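# Seat protruding drives in a loose tower server

## Task

In the tower server, push home each drive that protrudes from its bay so that it sits all the way in, its face flush with the faces of the two outermost drives, and its lever closed and latched; pressing a drive in as deep as it will go before closing its lever is allowed. The server is free to slide on the table, and tilting it more than a little counts as failure.

## Robot and tools

ROBOT. Two six-joint arms with parallel grippers: left_arm and right_arm. Each base sits on a tilted plate, and both plates hang from one metal frame behind the arms. For the clearance check, a plate and its half of the frame belong to the arm on it. Calibrated base positions in the scene frame (m): left_arm (+0.006, +0.245, +0.220), quat_wxyz (+0.992, -0.107, +0.065, +0.030); right_arm (+0.021, -0.210, +0.220), quat_wxyz (+0.992, +0.104, +0.069, +0.007).

FRAME. All hand positions, orientations and velocities use the scene frame: origin at table-top height, halfway between the nominal bases; +x points out over the table, +y toward left_arm, +z up. Metres and radians. Printed hand poses may be a few cm off, more when reaching far.

JOINTS. Per arm, in this fixed order: waist (joint1) -6.283..6.283, shoulder (joint2) -2.059..2.094, elbow (joint3) -3.927..0.192, forearm roll (joint4) -6.283..6.283, wrist pitch (joint5) -1.693..3.142, wrist roll (joint6) -6.283..6.283 (rad). Real ends may differ by 0.010 rad. A target more than 0.010 rad beyond a stated end, and further out than the joint currently is, gets the call refused; a target past the real end is clipped, reported as "joint sent to its limit".

ROW. Every command row is 14 numbers covering both arms: left_arm's six absolute joint angles (rad) then its opening, then right_arm's six angles and opening. Opening is absolute on -1 (closed) to +1 (fully open). Even if one arm should stay still, fill its seven numbers: repeat its "Joint targets" angles and its current tool command (0 is a real command, not 'no change').

GRIPPER. Fingers extend along the gripper's +z and close along its y. end_effector_position is the point between the closed pads, about 2 cm short of the tips; closing pushes the tips about 10 mm further forward, mostly while the gap is over 40 mm. Gap fully open is 0.084 m. To hold something, command an opening clearly below grip_measured; lower squeezes harder (about 24 N per pad max).

TOOLS.
- execute_actions(actions, cameras): actions is a list of actions; each action is a table of 1 to 15 rows, one row per 1/30 s step, the last row held to fill 15 steps (0.5 s). Empty list just reports state. cameras: list of names; omitted/null/["all"] gives all, [] gives none; an unknown name invalidates the call.
- move(target, speed, blend, opening_speed, blocking, cameras): target is one 14-number row or a list of up to 15 rows, all absolute joint angles, sharing 10 s at most. Joints of both arms travel together, so the hand traces a curve and nothing is avoided. speed: rad/s for the joint with furthest to go, 0.01 to 3.14, default 0.5, one value or one per target. blend: rad of corner rounding per target, default 0. opening_speed: opening units per second, at least 0.2. blocking=false returns after about 0.5 s while the move continues; a new move then replaces it. Faster moves and targets set deeper past a contact push harder.
- wait(seconds 0 to 10, cameras): arms keep their last command.
- stop(cameras): brakes a running move.
- zoom_image(camera, region): region [x0, y0, x1, y1] pixels from the top-left, at most 504 by 504, on the latest image of that camera.
- clear_fault(arm): left_arm or right_arm, only after a reported torque fault.
- read_manual(section): licence texts only.
- finished_scene(scene): current scene number; ends the scene irreversibly.

PER-STEP LIMITS. Joint speed up to 3.14 rad/s with 0.16 s ramp; each step's target stays within 0.692 rad of the measured angle; if a row would shift the gripper over 70 mm, that arm's targets are pulled back. Far goals may need several actions; an unfinished motion must be recommanded.

RESULTS. Joint positions and Joint velocities: one block per arm in joint order, plus pad gap (m, m/s); "within noise" means at rest. Joint targets: what the joints are currently driven to. Tool commands, grip_measured. end_effector_position, end_effector_quat_wxyz, velocities. Joint torques: total drive output including gravity, with offsets and noise; positive means toward larger angle. "joint command not followed": the clearance check altered or held that arm. move adds a "move:" line: done, off_target (resting over 0.01 rad from target, e.g. blocked by contact), moving, held, fault; limits=held if steps were withheld.

CAMERAS (896x504 each): cam_head_left, cam_head_right, cam_high, cam_low, cam_left_wrist, cam_right_wrist. Calibration is supplied; fixed cameras may be shifted a few mm or degrees, and wrist images may lag while moving.

FAULTS AND HEAT. Contact torque reaching a joint's load limit (N m: waist 44.8, shoulder 44.8, elbow 27.6, forearm roll 27.6, wrist pitch 14.9, wrist roll 15.5) backs the arm off and stops it until clear_fault; a motor pinned at its torque limit for 1 s does the same. Holding loads, outstretched poses or pushing at unreachable targets heat motors: MOTOR HOT at 65 °C, brakes at 80 °C for 30 to 60 s.

AVOID. The server is loose: press drives gently and slowly, ideally bracing the server, and never tip it. No slams, hard hits, very hard pushes, drops, or releasing moving parts; nothing may end up off the table. Keep the arms apart; never close one gripper on the other's fingers. Simulation time runs on while you think.

Each tool is called after "Emit:" by a JSON object that holds its "method" and its "body", one argument or row to a line.

## Session

Emit:
{"method": "execute_actions", "body": {
  "actions": []
}}

Emit:
{"method": "zoom_image", "body": {
  "camera": "cam_high",
  "region": [390, 160, 540, 290]
}}

Emit:
{"method": "zoom_image", "body": {
  "camera": "cam_head_right",
  "region": [330, 220, 450, 320]
}}

Emit:
{"method": "zoom_image", "body": {
  "camera": "cam_low",
  "region": [450, 90, 650, 310]
}}

Scene clock: 0.00 s.
left_arm: end_effector_position=(+0.5364, +0.4495, +0.1624) grip_measured=+1.00 end_effector_quat_wxyz=(-0.043, +0.022, +0.994, -0.096) | right_arm: end_effector_position=(+0.6617, -0.3457, +0.1719) grip_measured=+1.00 end_effector_quat_wxyz=(-0.111, +0.932, +0.243, +0.243)
Joint positions: left_arm=[0.3 1.186 -2.488 3.157 -1.261 0.403 0.084] | right_arm=[-0.393 0.942 -2.04 -2.607 -0.701 1.84 0.084]
Joint velocities: within noise
Joint torques (N m): no reading
Motor temperatures (°C): left_arm=[36 27 41 30 40 43] | right_arm=[42 47 35 31 35 32]
Joint targets: left_arm=[0.300 1.186 -2.488 3.157 -1.261 0.403] | right_arm=[-0.393 0.942 -2.040 -2.607 -0.701 1.840]
Tool commands: left_gripper/opening=+1.0 right_gripper/opening=+1.0
camera_calibration:
cam_left_wrist: T_world_to_cam=[[0.0274762, 0.977196, -0.210554, -0.38757], [0.995739, -0.0453043, -0.0803217, -0.436337], [-0.0880291, -0.20745, -0.974277, 0.43145], [0, 0, 0, 1]] pos_world=[0.483107, 0.448468, 0.3037]
cam_right_wrist: T_world_to_cam=[[0.508045, -0.853679, -0.114553, -0.567994], [-0.78073, -0.40024, -0.479863, 0.522414], [0.3638, 0.333227, -0.869833, 0.159367], [0, 0, 0, 1]] pos_world=[0.638453, -0.328898, 0.324244]

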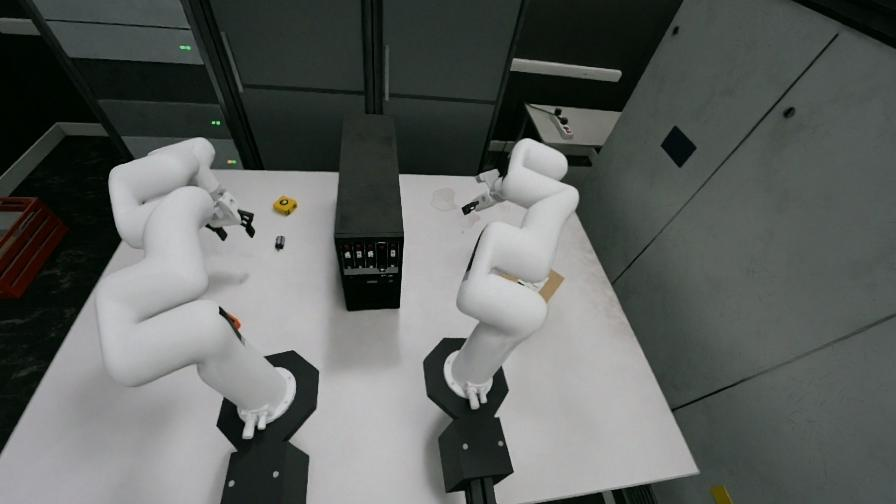

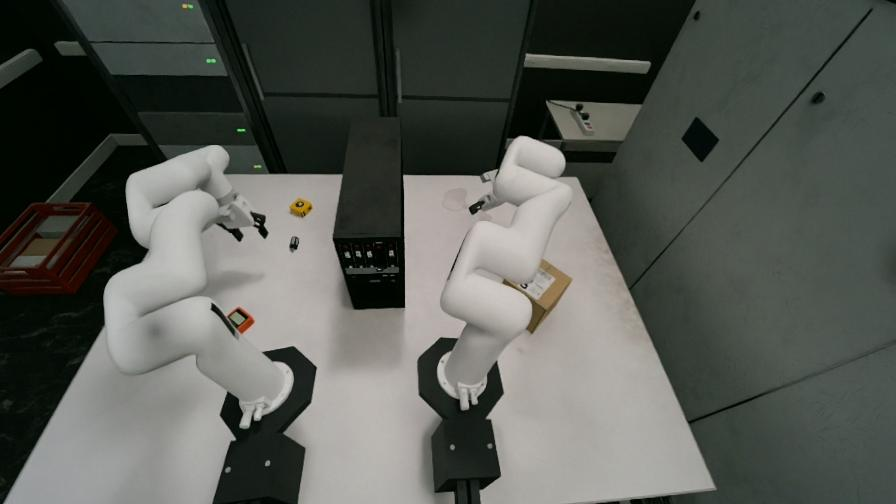

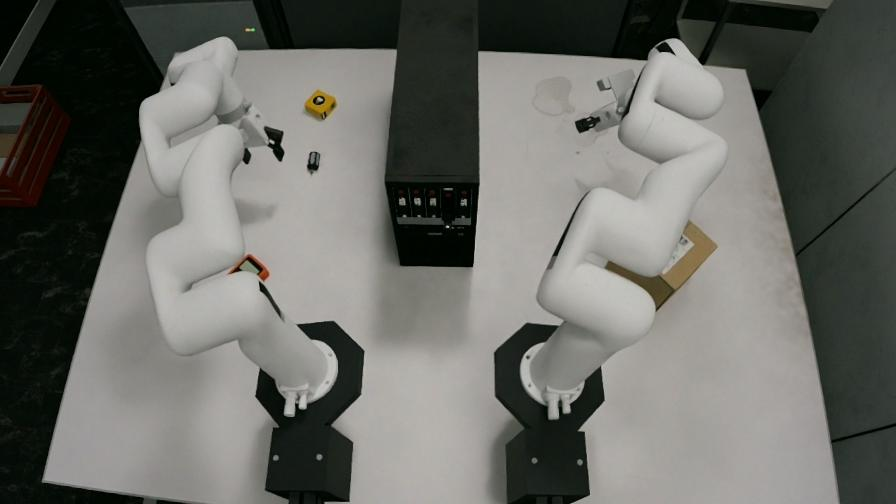

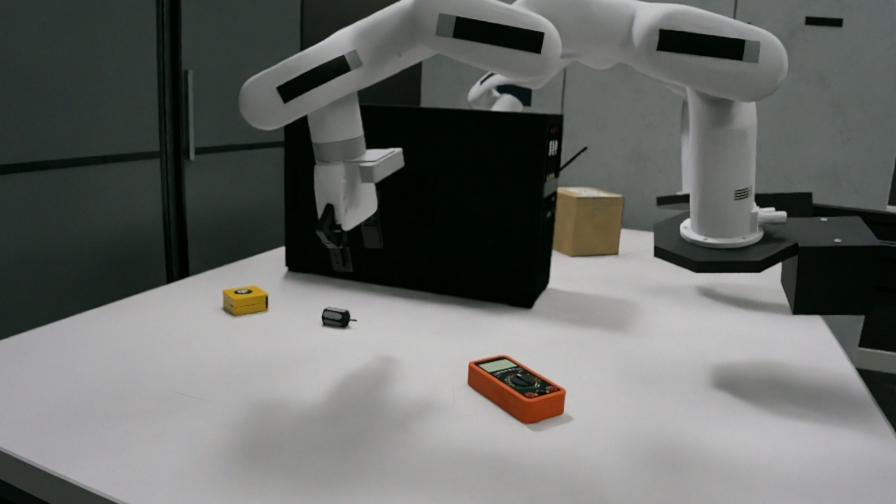

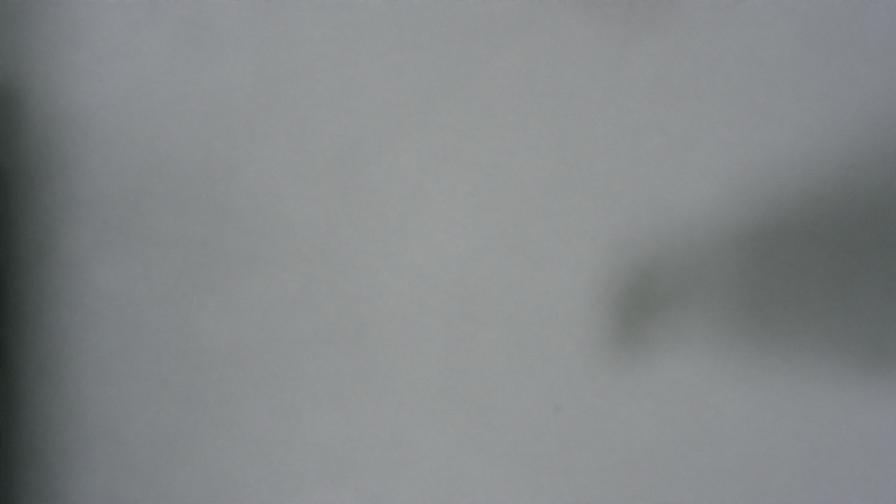

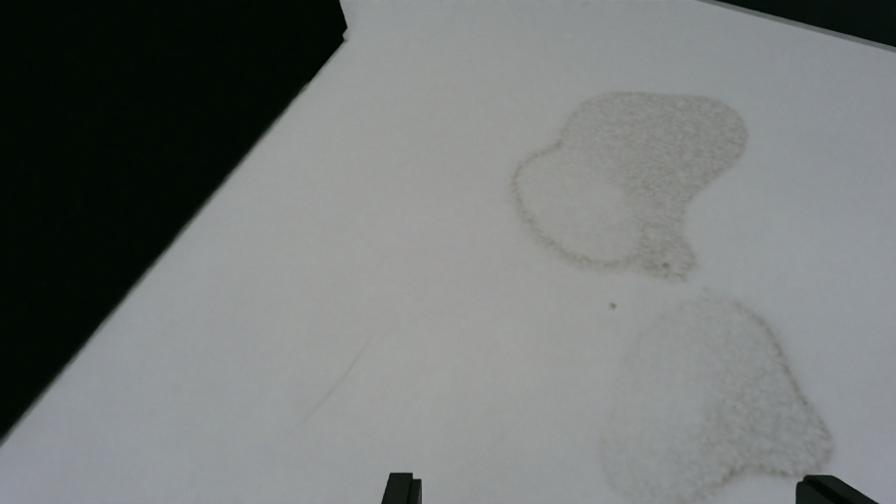

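Scaled by 3.360 from the camera's 896x504 image, which has a finer 1280x720 frame.

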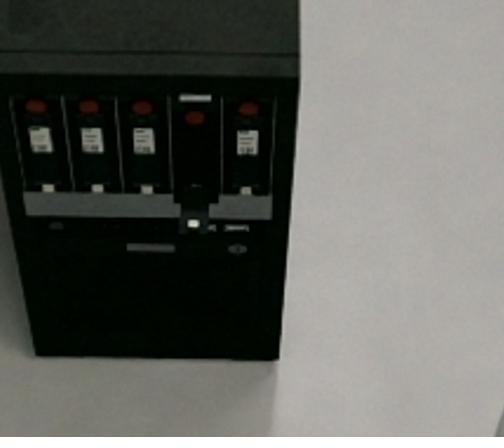

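Scaled by 4.200 from the camera's 896x504 image, which has a finer 1280x720 frame.

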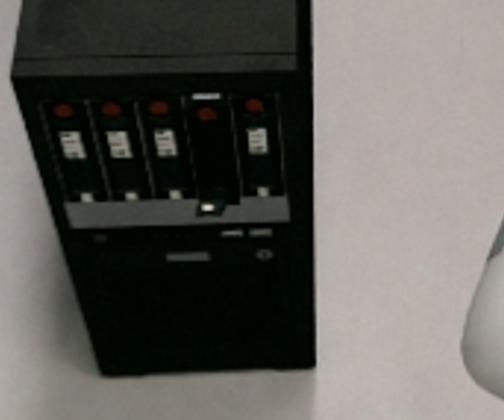

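Scaled by 2.291 from the camera's 896x504 image, which has a finer 1280x720 frame.

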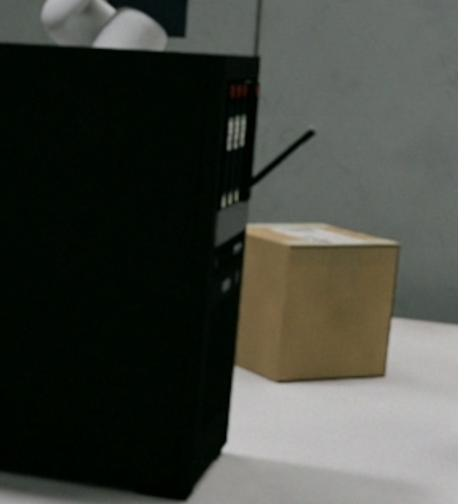

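Emit:
{"method": "move", "body": {
  "target": [
    [0.3,1.186,-2.488,3.157,-1.261,0.403,1,-0.6,0.0,-2.04,-1.27,1.68,3.0,-1],
    [0.3,1.186,-2.488,3.157,-1.261,0.403,1,-0.3,0.402,-0.33,-1.27,1.68,3.0,-1],
    [0.3,1.186,-2.488,3.157,-1.261,0.403,1,1.3,0.402,-0.33,-1.27,1.68,3.0,-1]
  ],
  "speed": 1.0,
  "blend": 0.15
}}

Scene clock: 22.30 s.
left_arm: end_effector_position=(+0.5364, +0.4498, +0.1625) grip_measured=+1.00 end_effector_quat_wxyz=(-0.043, +0.022, +0.994, -0.096) | right_arm: end_effector_position=(+0.3082, -0.1653, +0.3103) grip_measured=-1.00 end_effector_quat_wxyz=(+0.217, +0.723, -0.163, +0.636)
Joint positions: left_arm=[0.3 1.186 -2.488 3.157 -1.261 0.403 0.084] | right_arm=[1.3 0.402 -0.33 -1.27 1.68 3 0]
Joint velocities: within noise
Joint torques (N m): left_arm=[-2.53 -36.34 -7.44 3.05 -0.31 -0.8] | right_arm=[5.81 -8.54 -4.42 -1.08 3.04 1.16]
Motor temperatures (°C): left_arm=[36 29 42 30 40 42] | right_arm=[42 48 37 31 36 32]
Joint targets: left_arm=[0.300 1.186 -2.488 3.157 -1.261 0.403] | right_arm=[1.300 0.402 -0.330 -1.270 1.680 3.000]
move: done
camera_calibration:
cam_left_wrist: T_world_to_cam=[[0.0267154, 0.977302, -0.21016, -0.387545], [0.995813, -0.0444035, -0.0799015, -0.436885], [-0.0874198, -0.207145, -0.974397, 0.431196], [0, 0, 0, 1]] pos_world=[0.483104, 0.448669, 0.303802]
cam_right_wrist: T_world_to_cam=[[-0.492303, -0.865502, 0.0924373, 0.0235133], [-0.159124, -0.0149181, -0.987146, 0.414664], [0.855755, -0.500684, -0.130378, -0.170711], [0, 0, 0, 1]] pos_world=[0.223645, -0.0589354, 0.384903]

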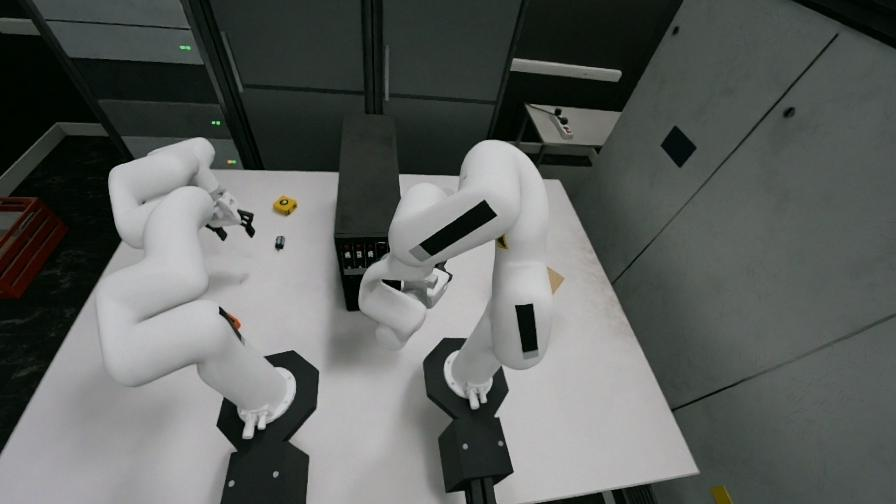

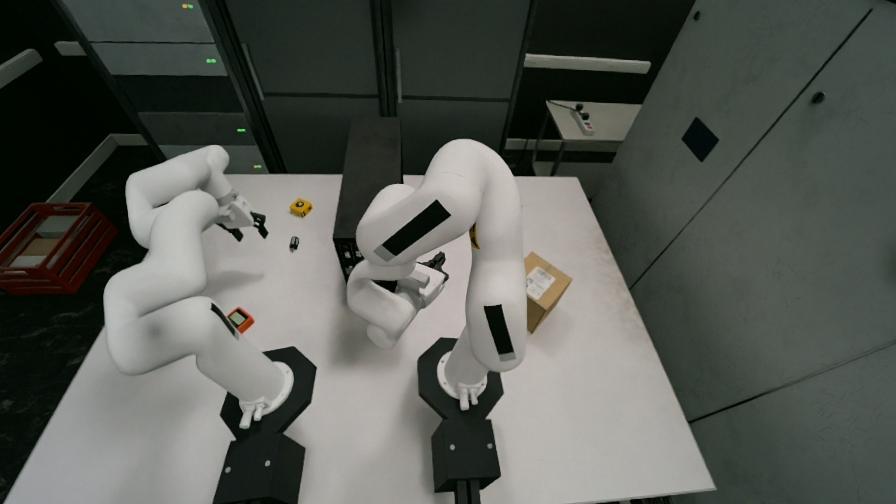

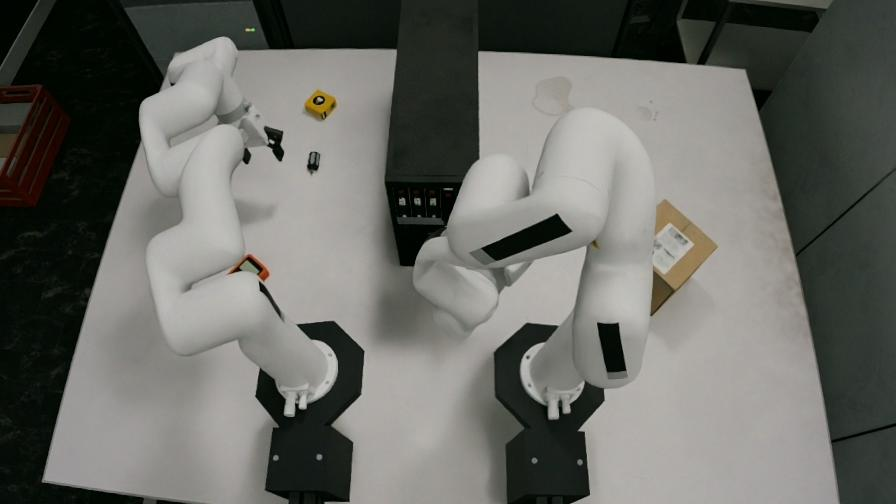

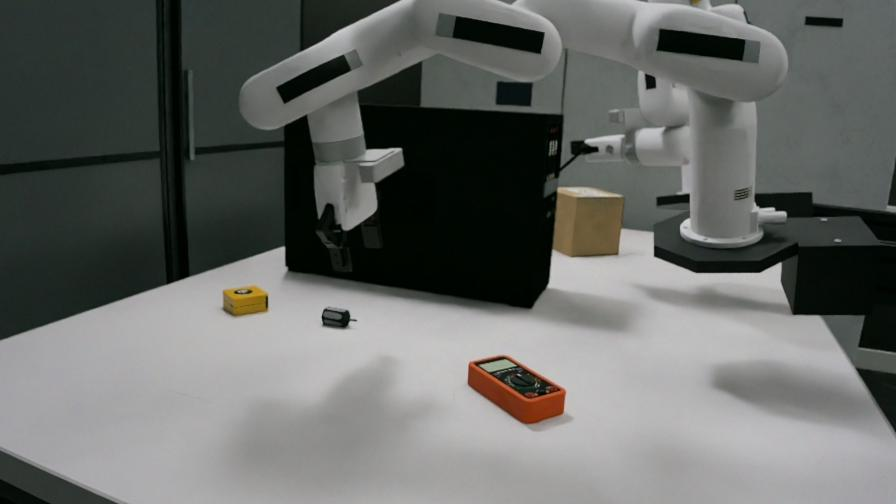

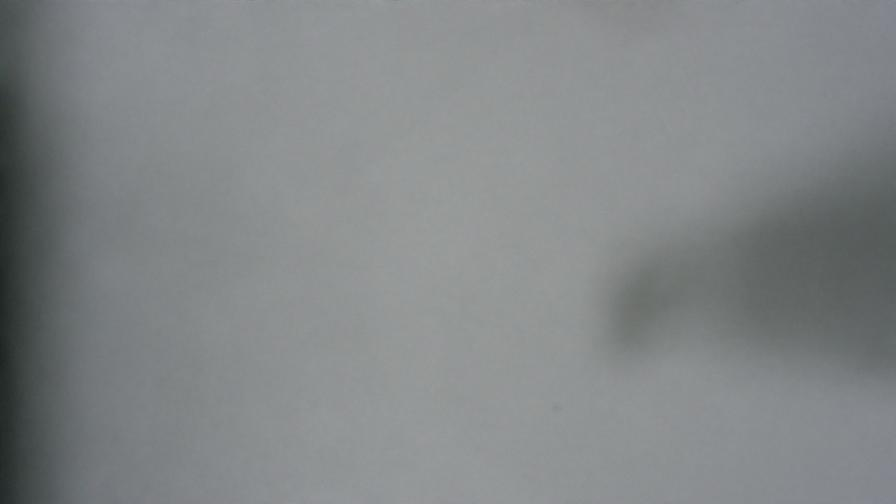

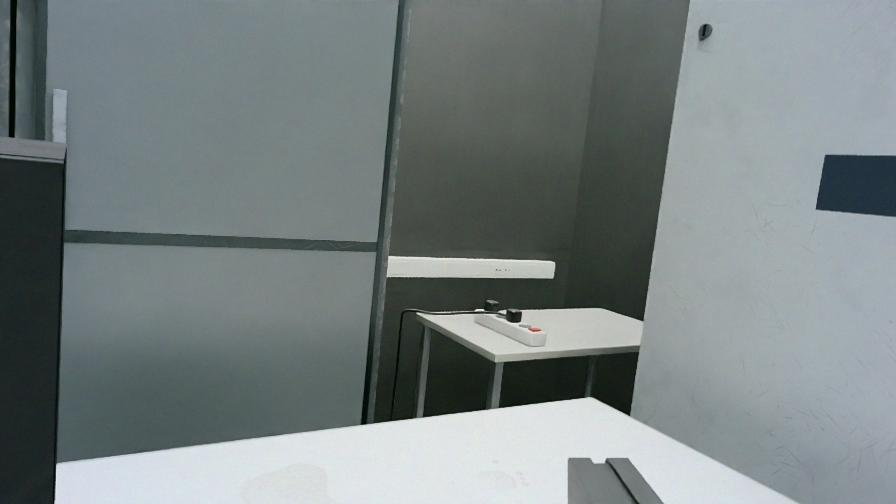

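Emit:
{"method": "move", "body": {
  "target": [0.3,1.186,-2.488,3.157,-1.261,0.403,1,1.904,0.3,-0.33,-1.27,1.68,3.0,-1],
  "speed": 0.8
}}

Emit:
{"method": "zoom_image", "body": {
  "camera": "cam_right_wrist",
  "region": [200, 0, 704, 504]
}}

Emit:
{"method": "zoom_image", "body": {
  "camera": "cam_low",
  "region": [500, 90, 700, 240]
}}

Scene clock: 24.57 s.
left_arm: end_effector_position=(+0.5364, +0.4498, +0.1625) grip_measured=+1.00 end_effector_quat_wxyz=(-0.043, +0.022, +0.994, -0.096) | right_arm: end_effector_position=(+0.2224, -0.0164, +0.3691) grip_measured=-1.00 end_effector_quat_wxyz=(-0.048, +0.718, -0.023, +0.694)
Joint positions: left_arm=[0.3 1.186 -2.488 3.157 -1.261 0.403 0.084] | right_arm=[1.904 0.3 -0.33 -1.27 1.68 3 0]
Joint velocities: within noise
Joint torques (N m): left_arm=[-3.01 -36.12 -7.44 2.9 -0.76 -0.68] | right_arm=[4.44 -15.45 -11.66 -0.99 1.6 1.21]
Motor temperatures (°C): left_arm=[36 29 42 30 40 42] | right_arm=[42 48 37 31 36 32]
Joint targets: left_arm=[0.300 1.186 -2.488 3.157 -1.261 0.403] | right_arm=[1.904 0.300 -0.330 -1.270 1.680 3.000]
move: done
camera_calibration:
cam_left_wrist: T_world_to_cam=[[0.0267154, 0.977302, -0.21016, -0.387545], [0.995813, -0.0444035, -0.0799015, -0.436885], [-0.0874198, -0.207145, -0.974397, 0.431196], [0, 0, 0, 1]] pos_world=[0.483104, 0.448669, 0.303802]
cam_right_wrist: T_world_to_cam=[[0.0566925, -0.992013, -0.112677, 0.0562914], [-0.0661227, 0.10888, -0.991853, 0.444257], [0.9962, 0.0636811, -0.0594219, -0.0632646], [0, 0, 0, 1]] pos_world=[0.0892084, 0.0114998, 0.443222]

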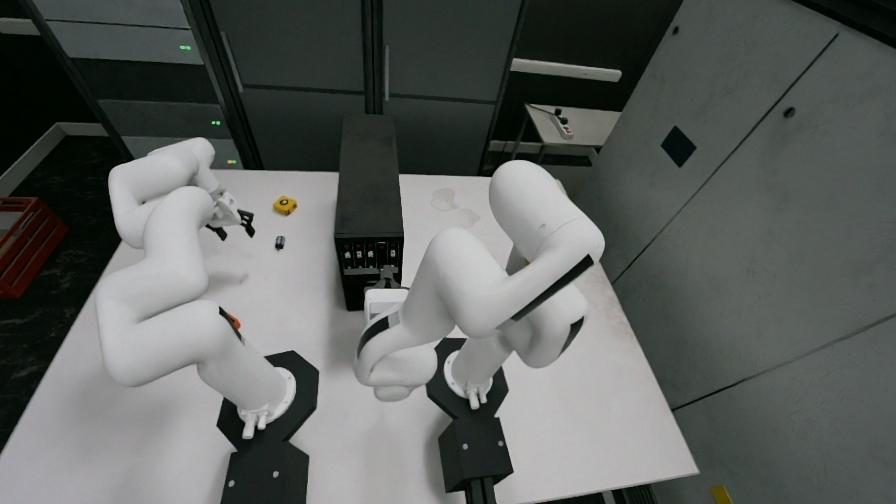

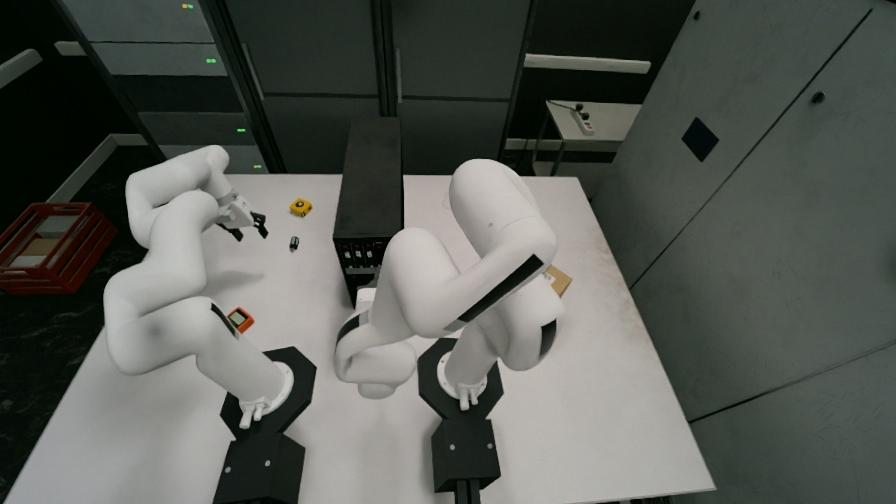

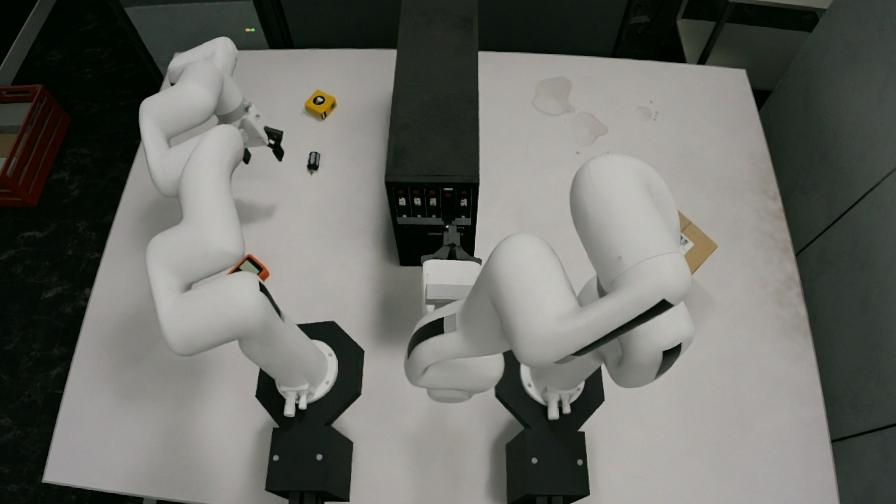

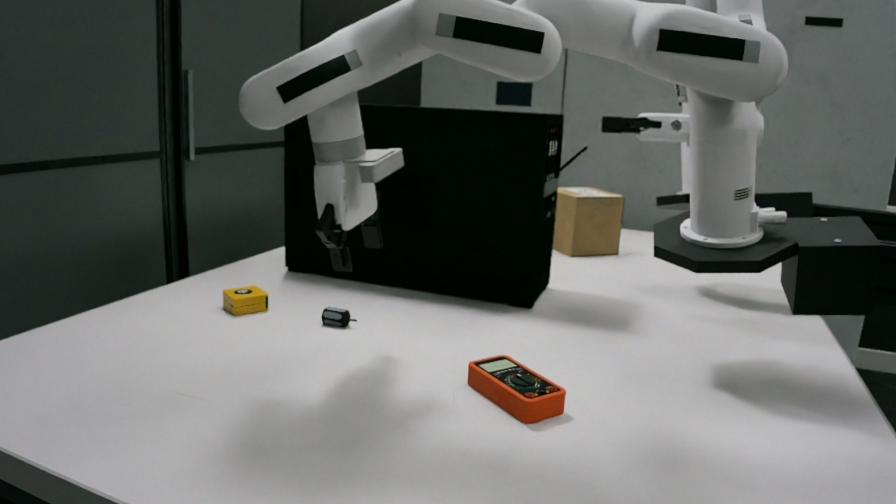

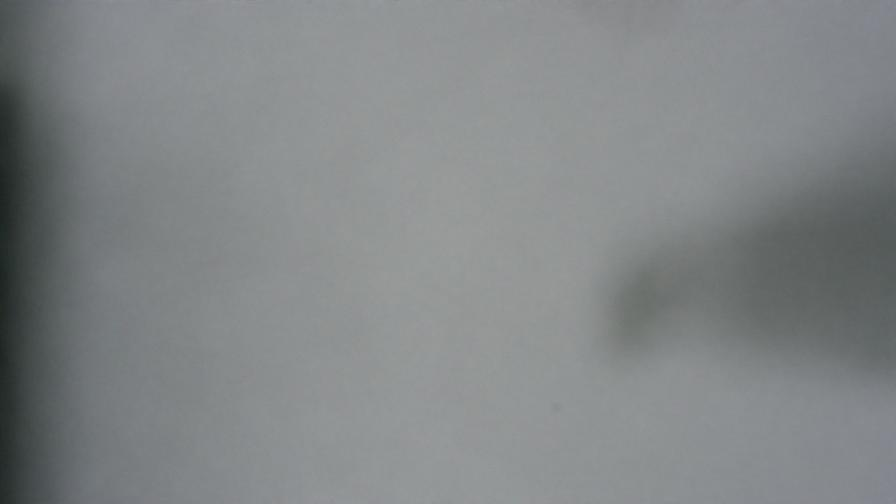

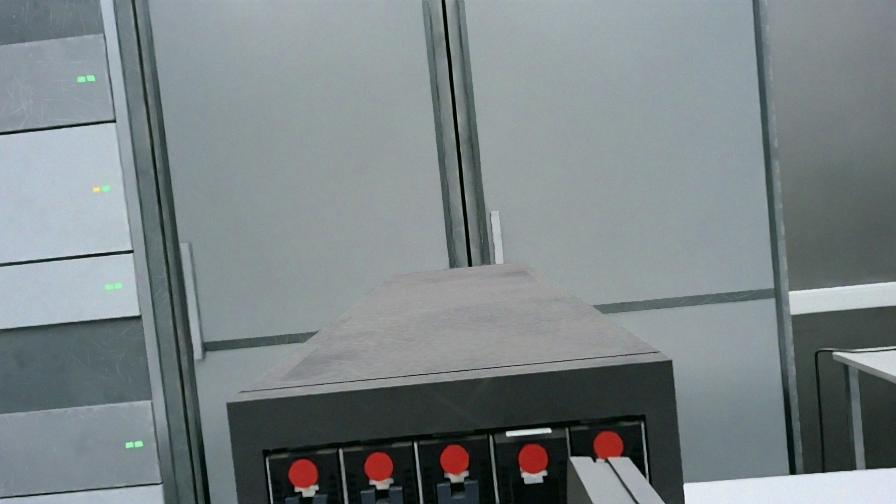

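Scaled by 1.000.

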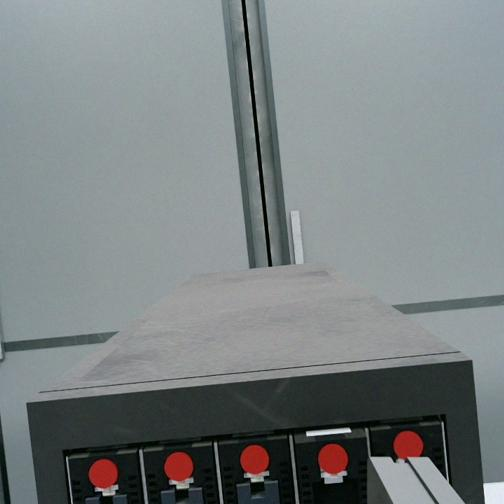

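Scaled by 2.520 from the camera's 896x504 image, which has a finer 1280x720 frame.

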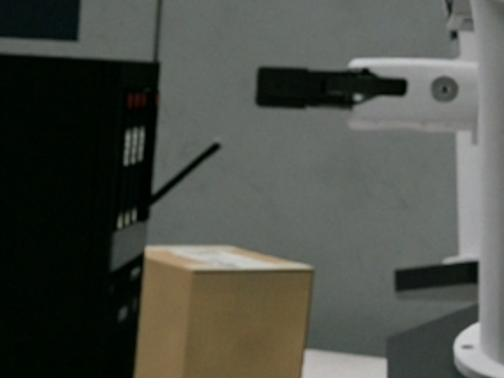

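Emit:
{"method": "move", "body": {
  "target": [
    [0.3,1.186,-2.488,3.157,-1.261,0.403,1,1.827,0.455,-0.397,-1.3475,1.688,2.985,-1],
    [0.3,1.186,-2.488,3.157,-1.261,0.403,1,1.61,0.424,-0.374,-1.56,1.70,2.973,-1]
  ],
  "speed": 0.3
}}

Emit:
{"method": "zoom_image", "body": {
  "camera": "cam_low",
  "region": [500, 90, 700, 240]
}}

Scene clock: 33.87 s.
left_arm: end_effector_position=(+0.5364, +0.4498, +0.1625) grip_measured=+1.00 end_effector_quat_wxyz=(-0.043, +0.022, +0.994, -0.096) | right_arm: end_effector_position=(+0.2849, -0.0005, +0.3460) grip_measured=-1.00 end_effector_quat_wxyz=(-0.011, +0.708, +0.014, +0.706)
Joint positions: left_arm=[0.3 1.186 -2.488 3.157 -1.261 0.403 0.084] | right_arm=[1.61 0.424 -0.374 -1.56 1.7 2.973 0]
Joint velocities: within noise
Joint torques (N m): left_arm=[-4.59 -35.15 -7.88 3.01 -0.98 -0.57] | right_arm=[-1.59 -17.12 -6.52 -1.86 4.88 -1.25]
Motor temperatures (°C): left_arm=[36 29 43 30 40 42] | right_arm=[42 48 37 31 36 32]
Joint targets: left_arm=[0.300 1.186 -2.488 3.157 -1.261 0.403] | right_arm=[1.610 0.424 -0.374 -1.560 1.700 2.973]
move: done
camera_calibration:
cam_left_wrist: T_world_to_cam=[[0.0267154, 0.977302, -0.21016, -0.387545], [0.995813, -0.0444035, -0.0799015, -0.436885], [-0.0874198, -0.207145, -0.974397, 0.431196], [0, 0, 0, 1]] pos_world=[0.483104, 0.448669, 0.303802]
cam_right_wrist: T_world_to_cam=[[0.0596798, -0.998195, -0.00672348, 0.0283829], [-0.0327014, 0.00477682, -0.999454, 0.416853], [0.997682, 0.059867, -0.0323573, -0.13772], [0, 0, 0, 1]] pos_world=[0.149338, 0.0345852, 0.41236]

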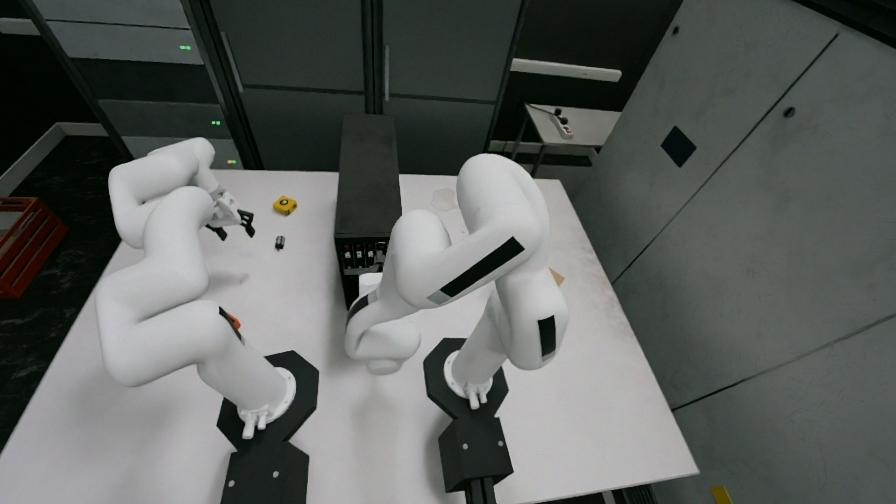

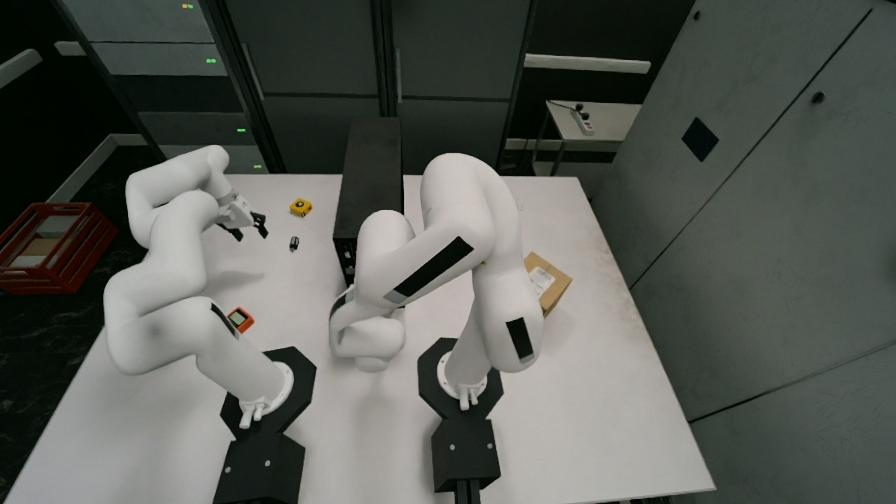

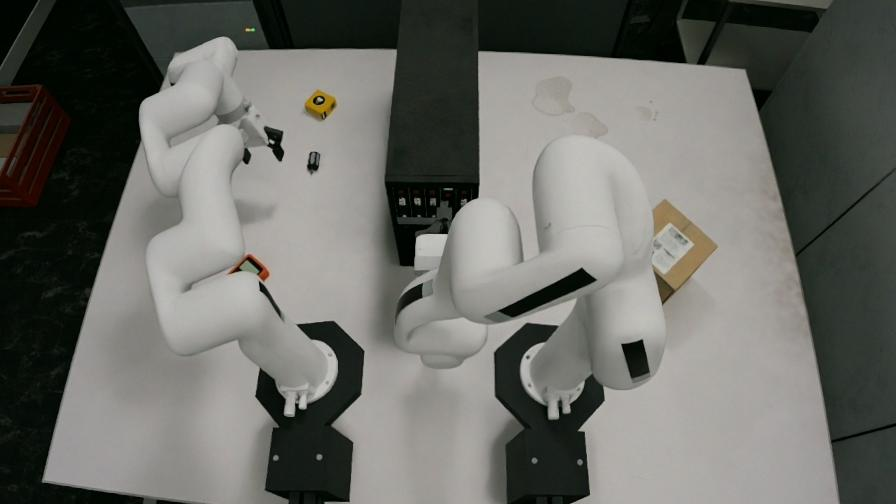

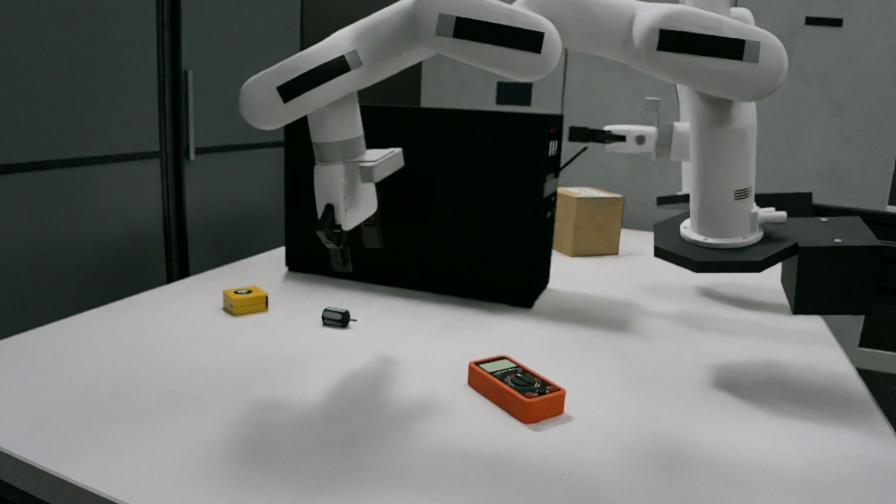

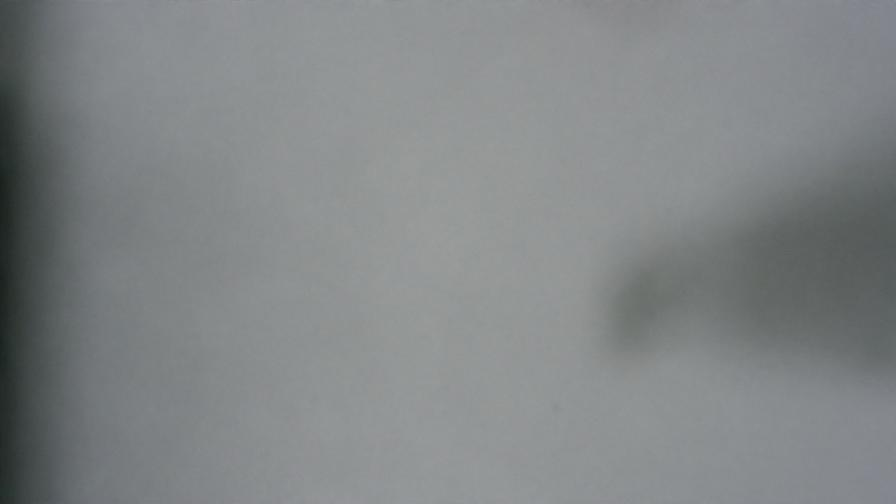

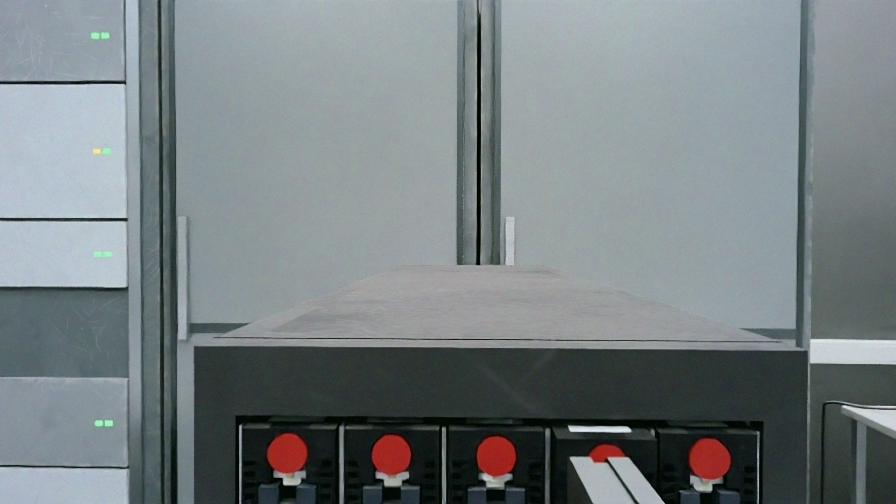

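Scaled by 2.520 from the camera's 896x504 image, which has a finer 1280x720 frame.

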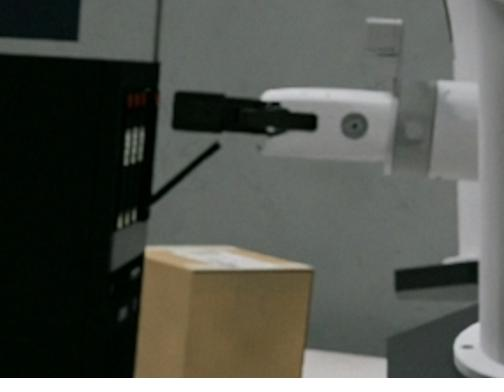

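Emit:
{"method": "move", "body": {
  "target": [
    [0.3,1.186,-2.488,3.157,-1.261,0.403,1,1.5215,0.4065,-0.3634,-1.6546,1.7047,2.968,-1],
    [0.3,1.186,-2.488,3.157,-1.261,0.403,1,1.477,0.402,-0.365,-1.699,1.7067,2.965,-1]
  ],
  "speed": 0.08,
  "cameras": ["cam_low","cam_high","cam_right_wrist"]
}}

Emit:
{"method": "zoom_image", "body": {
  "camera": "cam_low",
  "region": [500, 90, 700, 240]
}}

Scene clock: 37.23 s.
left_arm: end_effector_position=(+0.5364, +0.4498, +0.1625) grip_measured=+1.00 end_effector_quat_wxyz=(-0.043, +0.022, +0.994, -0.096) | right_arm: end_effector_position=(+0.3153, +0.0000, +0.3467) grip_measured=-1.00 end_effector_quat_wxyz=(-0.015, +0.707, +0.014, +0.707)
Joint positions: left_arm=[0.3 1.186 -2.488 3.157 -1.261 0.403 0.084] | right_arm=[1.477 0.402 -0.365 -1.699 1.707 2.965 0]
Joint velocities: within noise
Joint torques (N m): left_arm=[-5.86 -34.51 -8.29 2.7 -1.18 -0.47] | right_arm=[-11.22 -15.21 -13.7 -1.78 3.73 -1.13]
Motor temperatures (°C): left_arm=[36 29 43 30 40 42] | right_arm=[42 48 37 31 36 32]
Joint targets: left_arm=[0.300 1.186 -2.488 3.157 -1.261 0.403] | right_arm=[1.477 0.402 -0.365 -1.699 1.707 2.965]
move: done
camera_calibration:
cam_right_wrist: T_world_to_cam=[[0.0635914, -0.997896, -0.0126439, 0.0278195], [-0.0305609, 0.0107164, -0.999475, 0.417889], [0.997508, 0.0639444, -0.0298151, -0.168837], [0, 0, 0, 1]] pos_world=[0.179418, 0.0340788, 0.412988]
Images, in order (width x height): cam_high 896x504, cam_low 896x504, cam_right_wrist 896x504.

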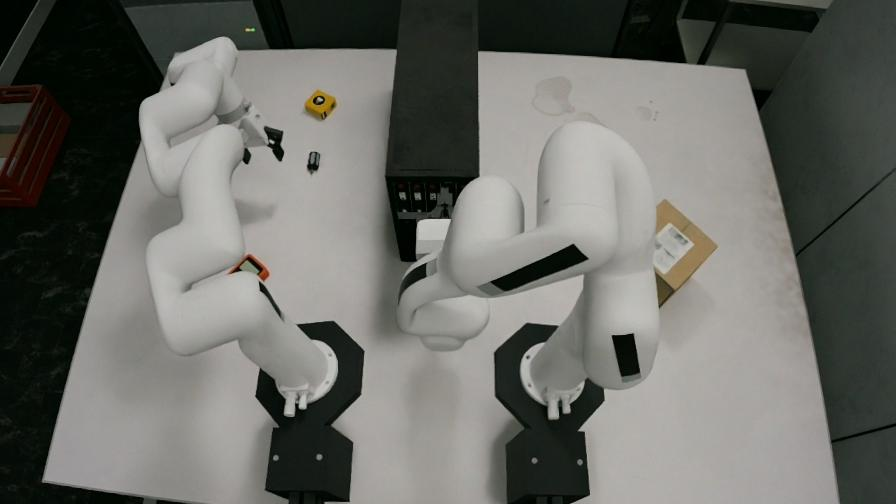

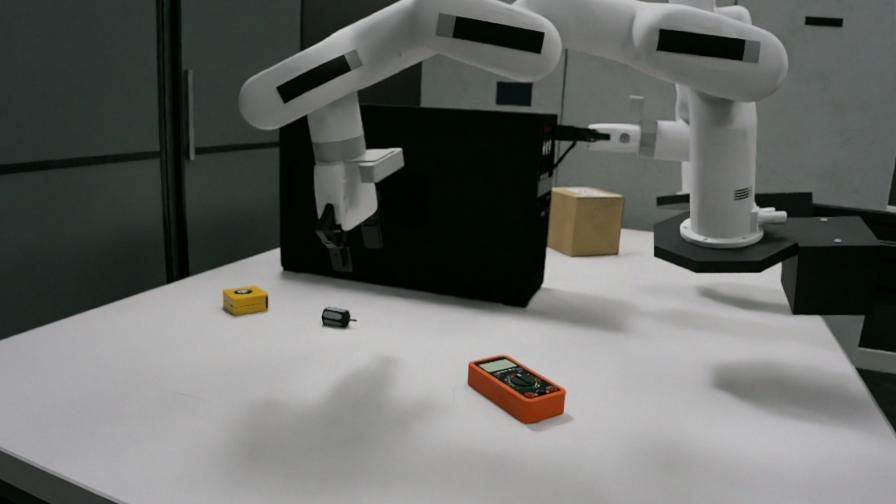

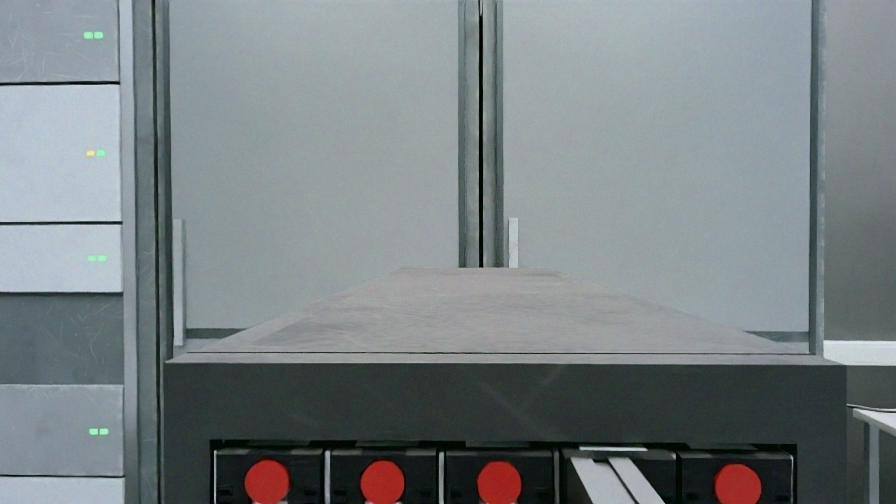

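Scaled by 2.520 from the camera's 896x504 image, which has a finer 1280x720 frame.

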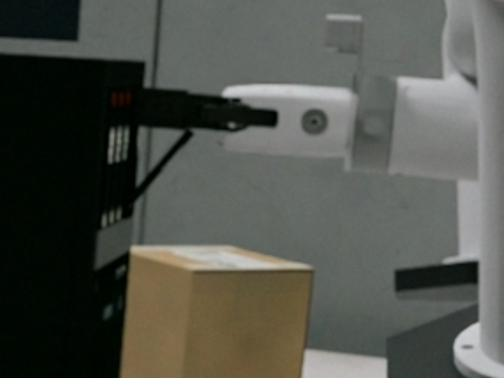

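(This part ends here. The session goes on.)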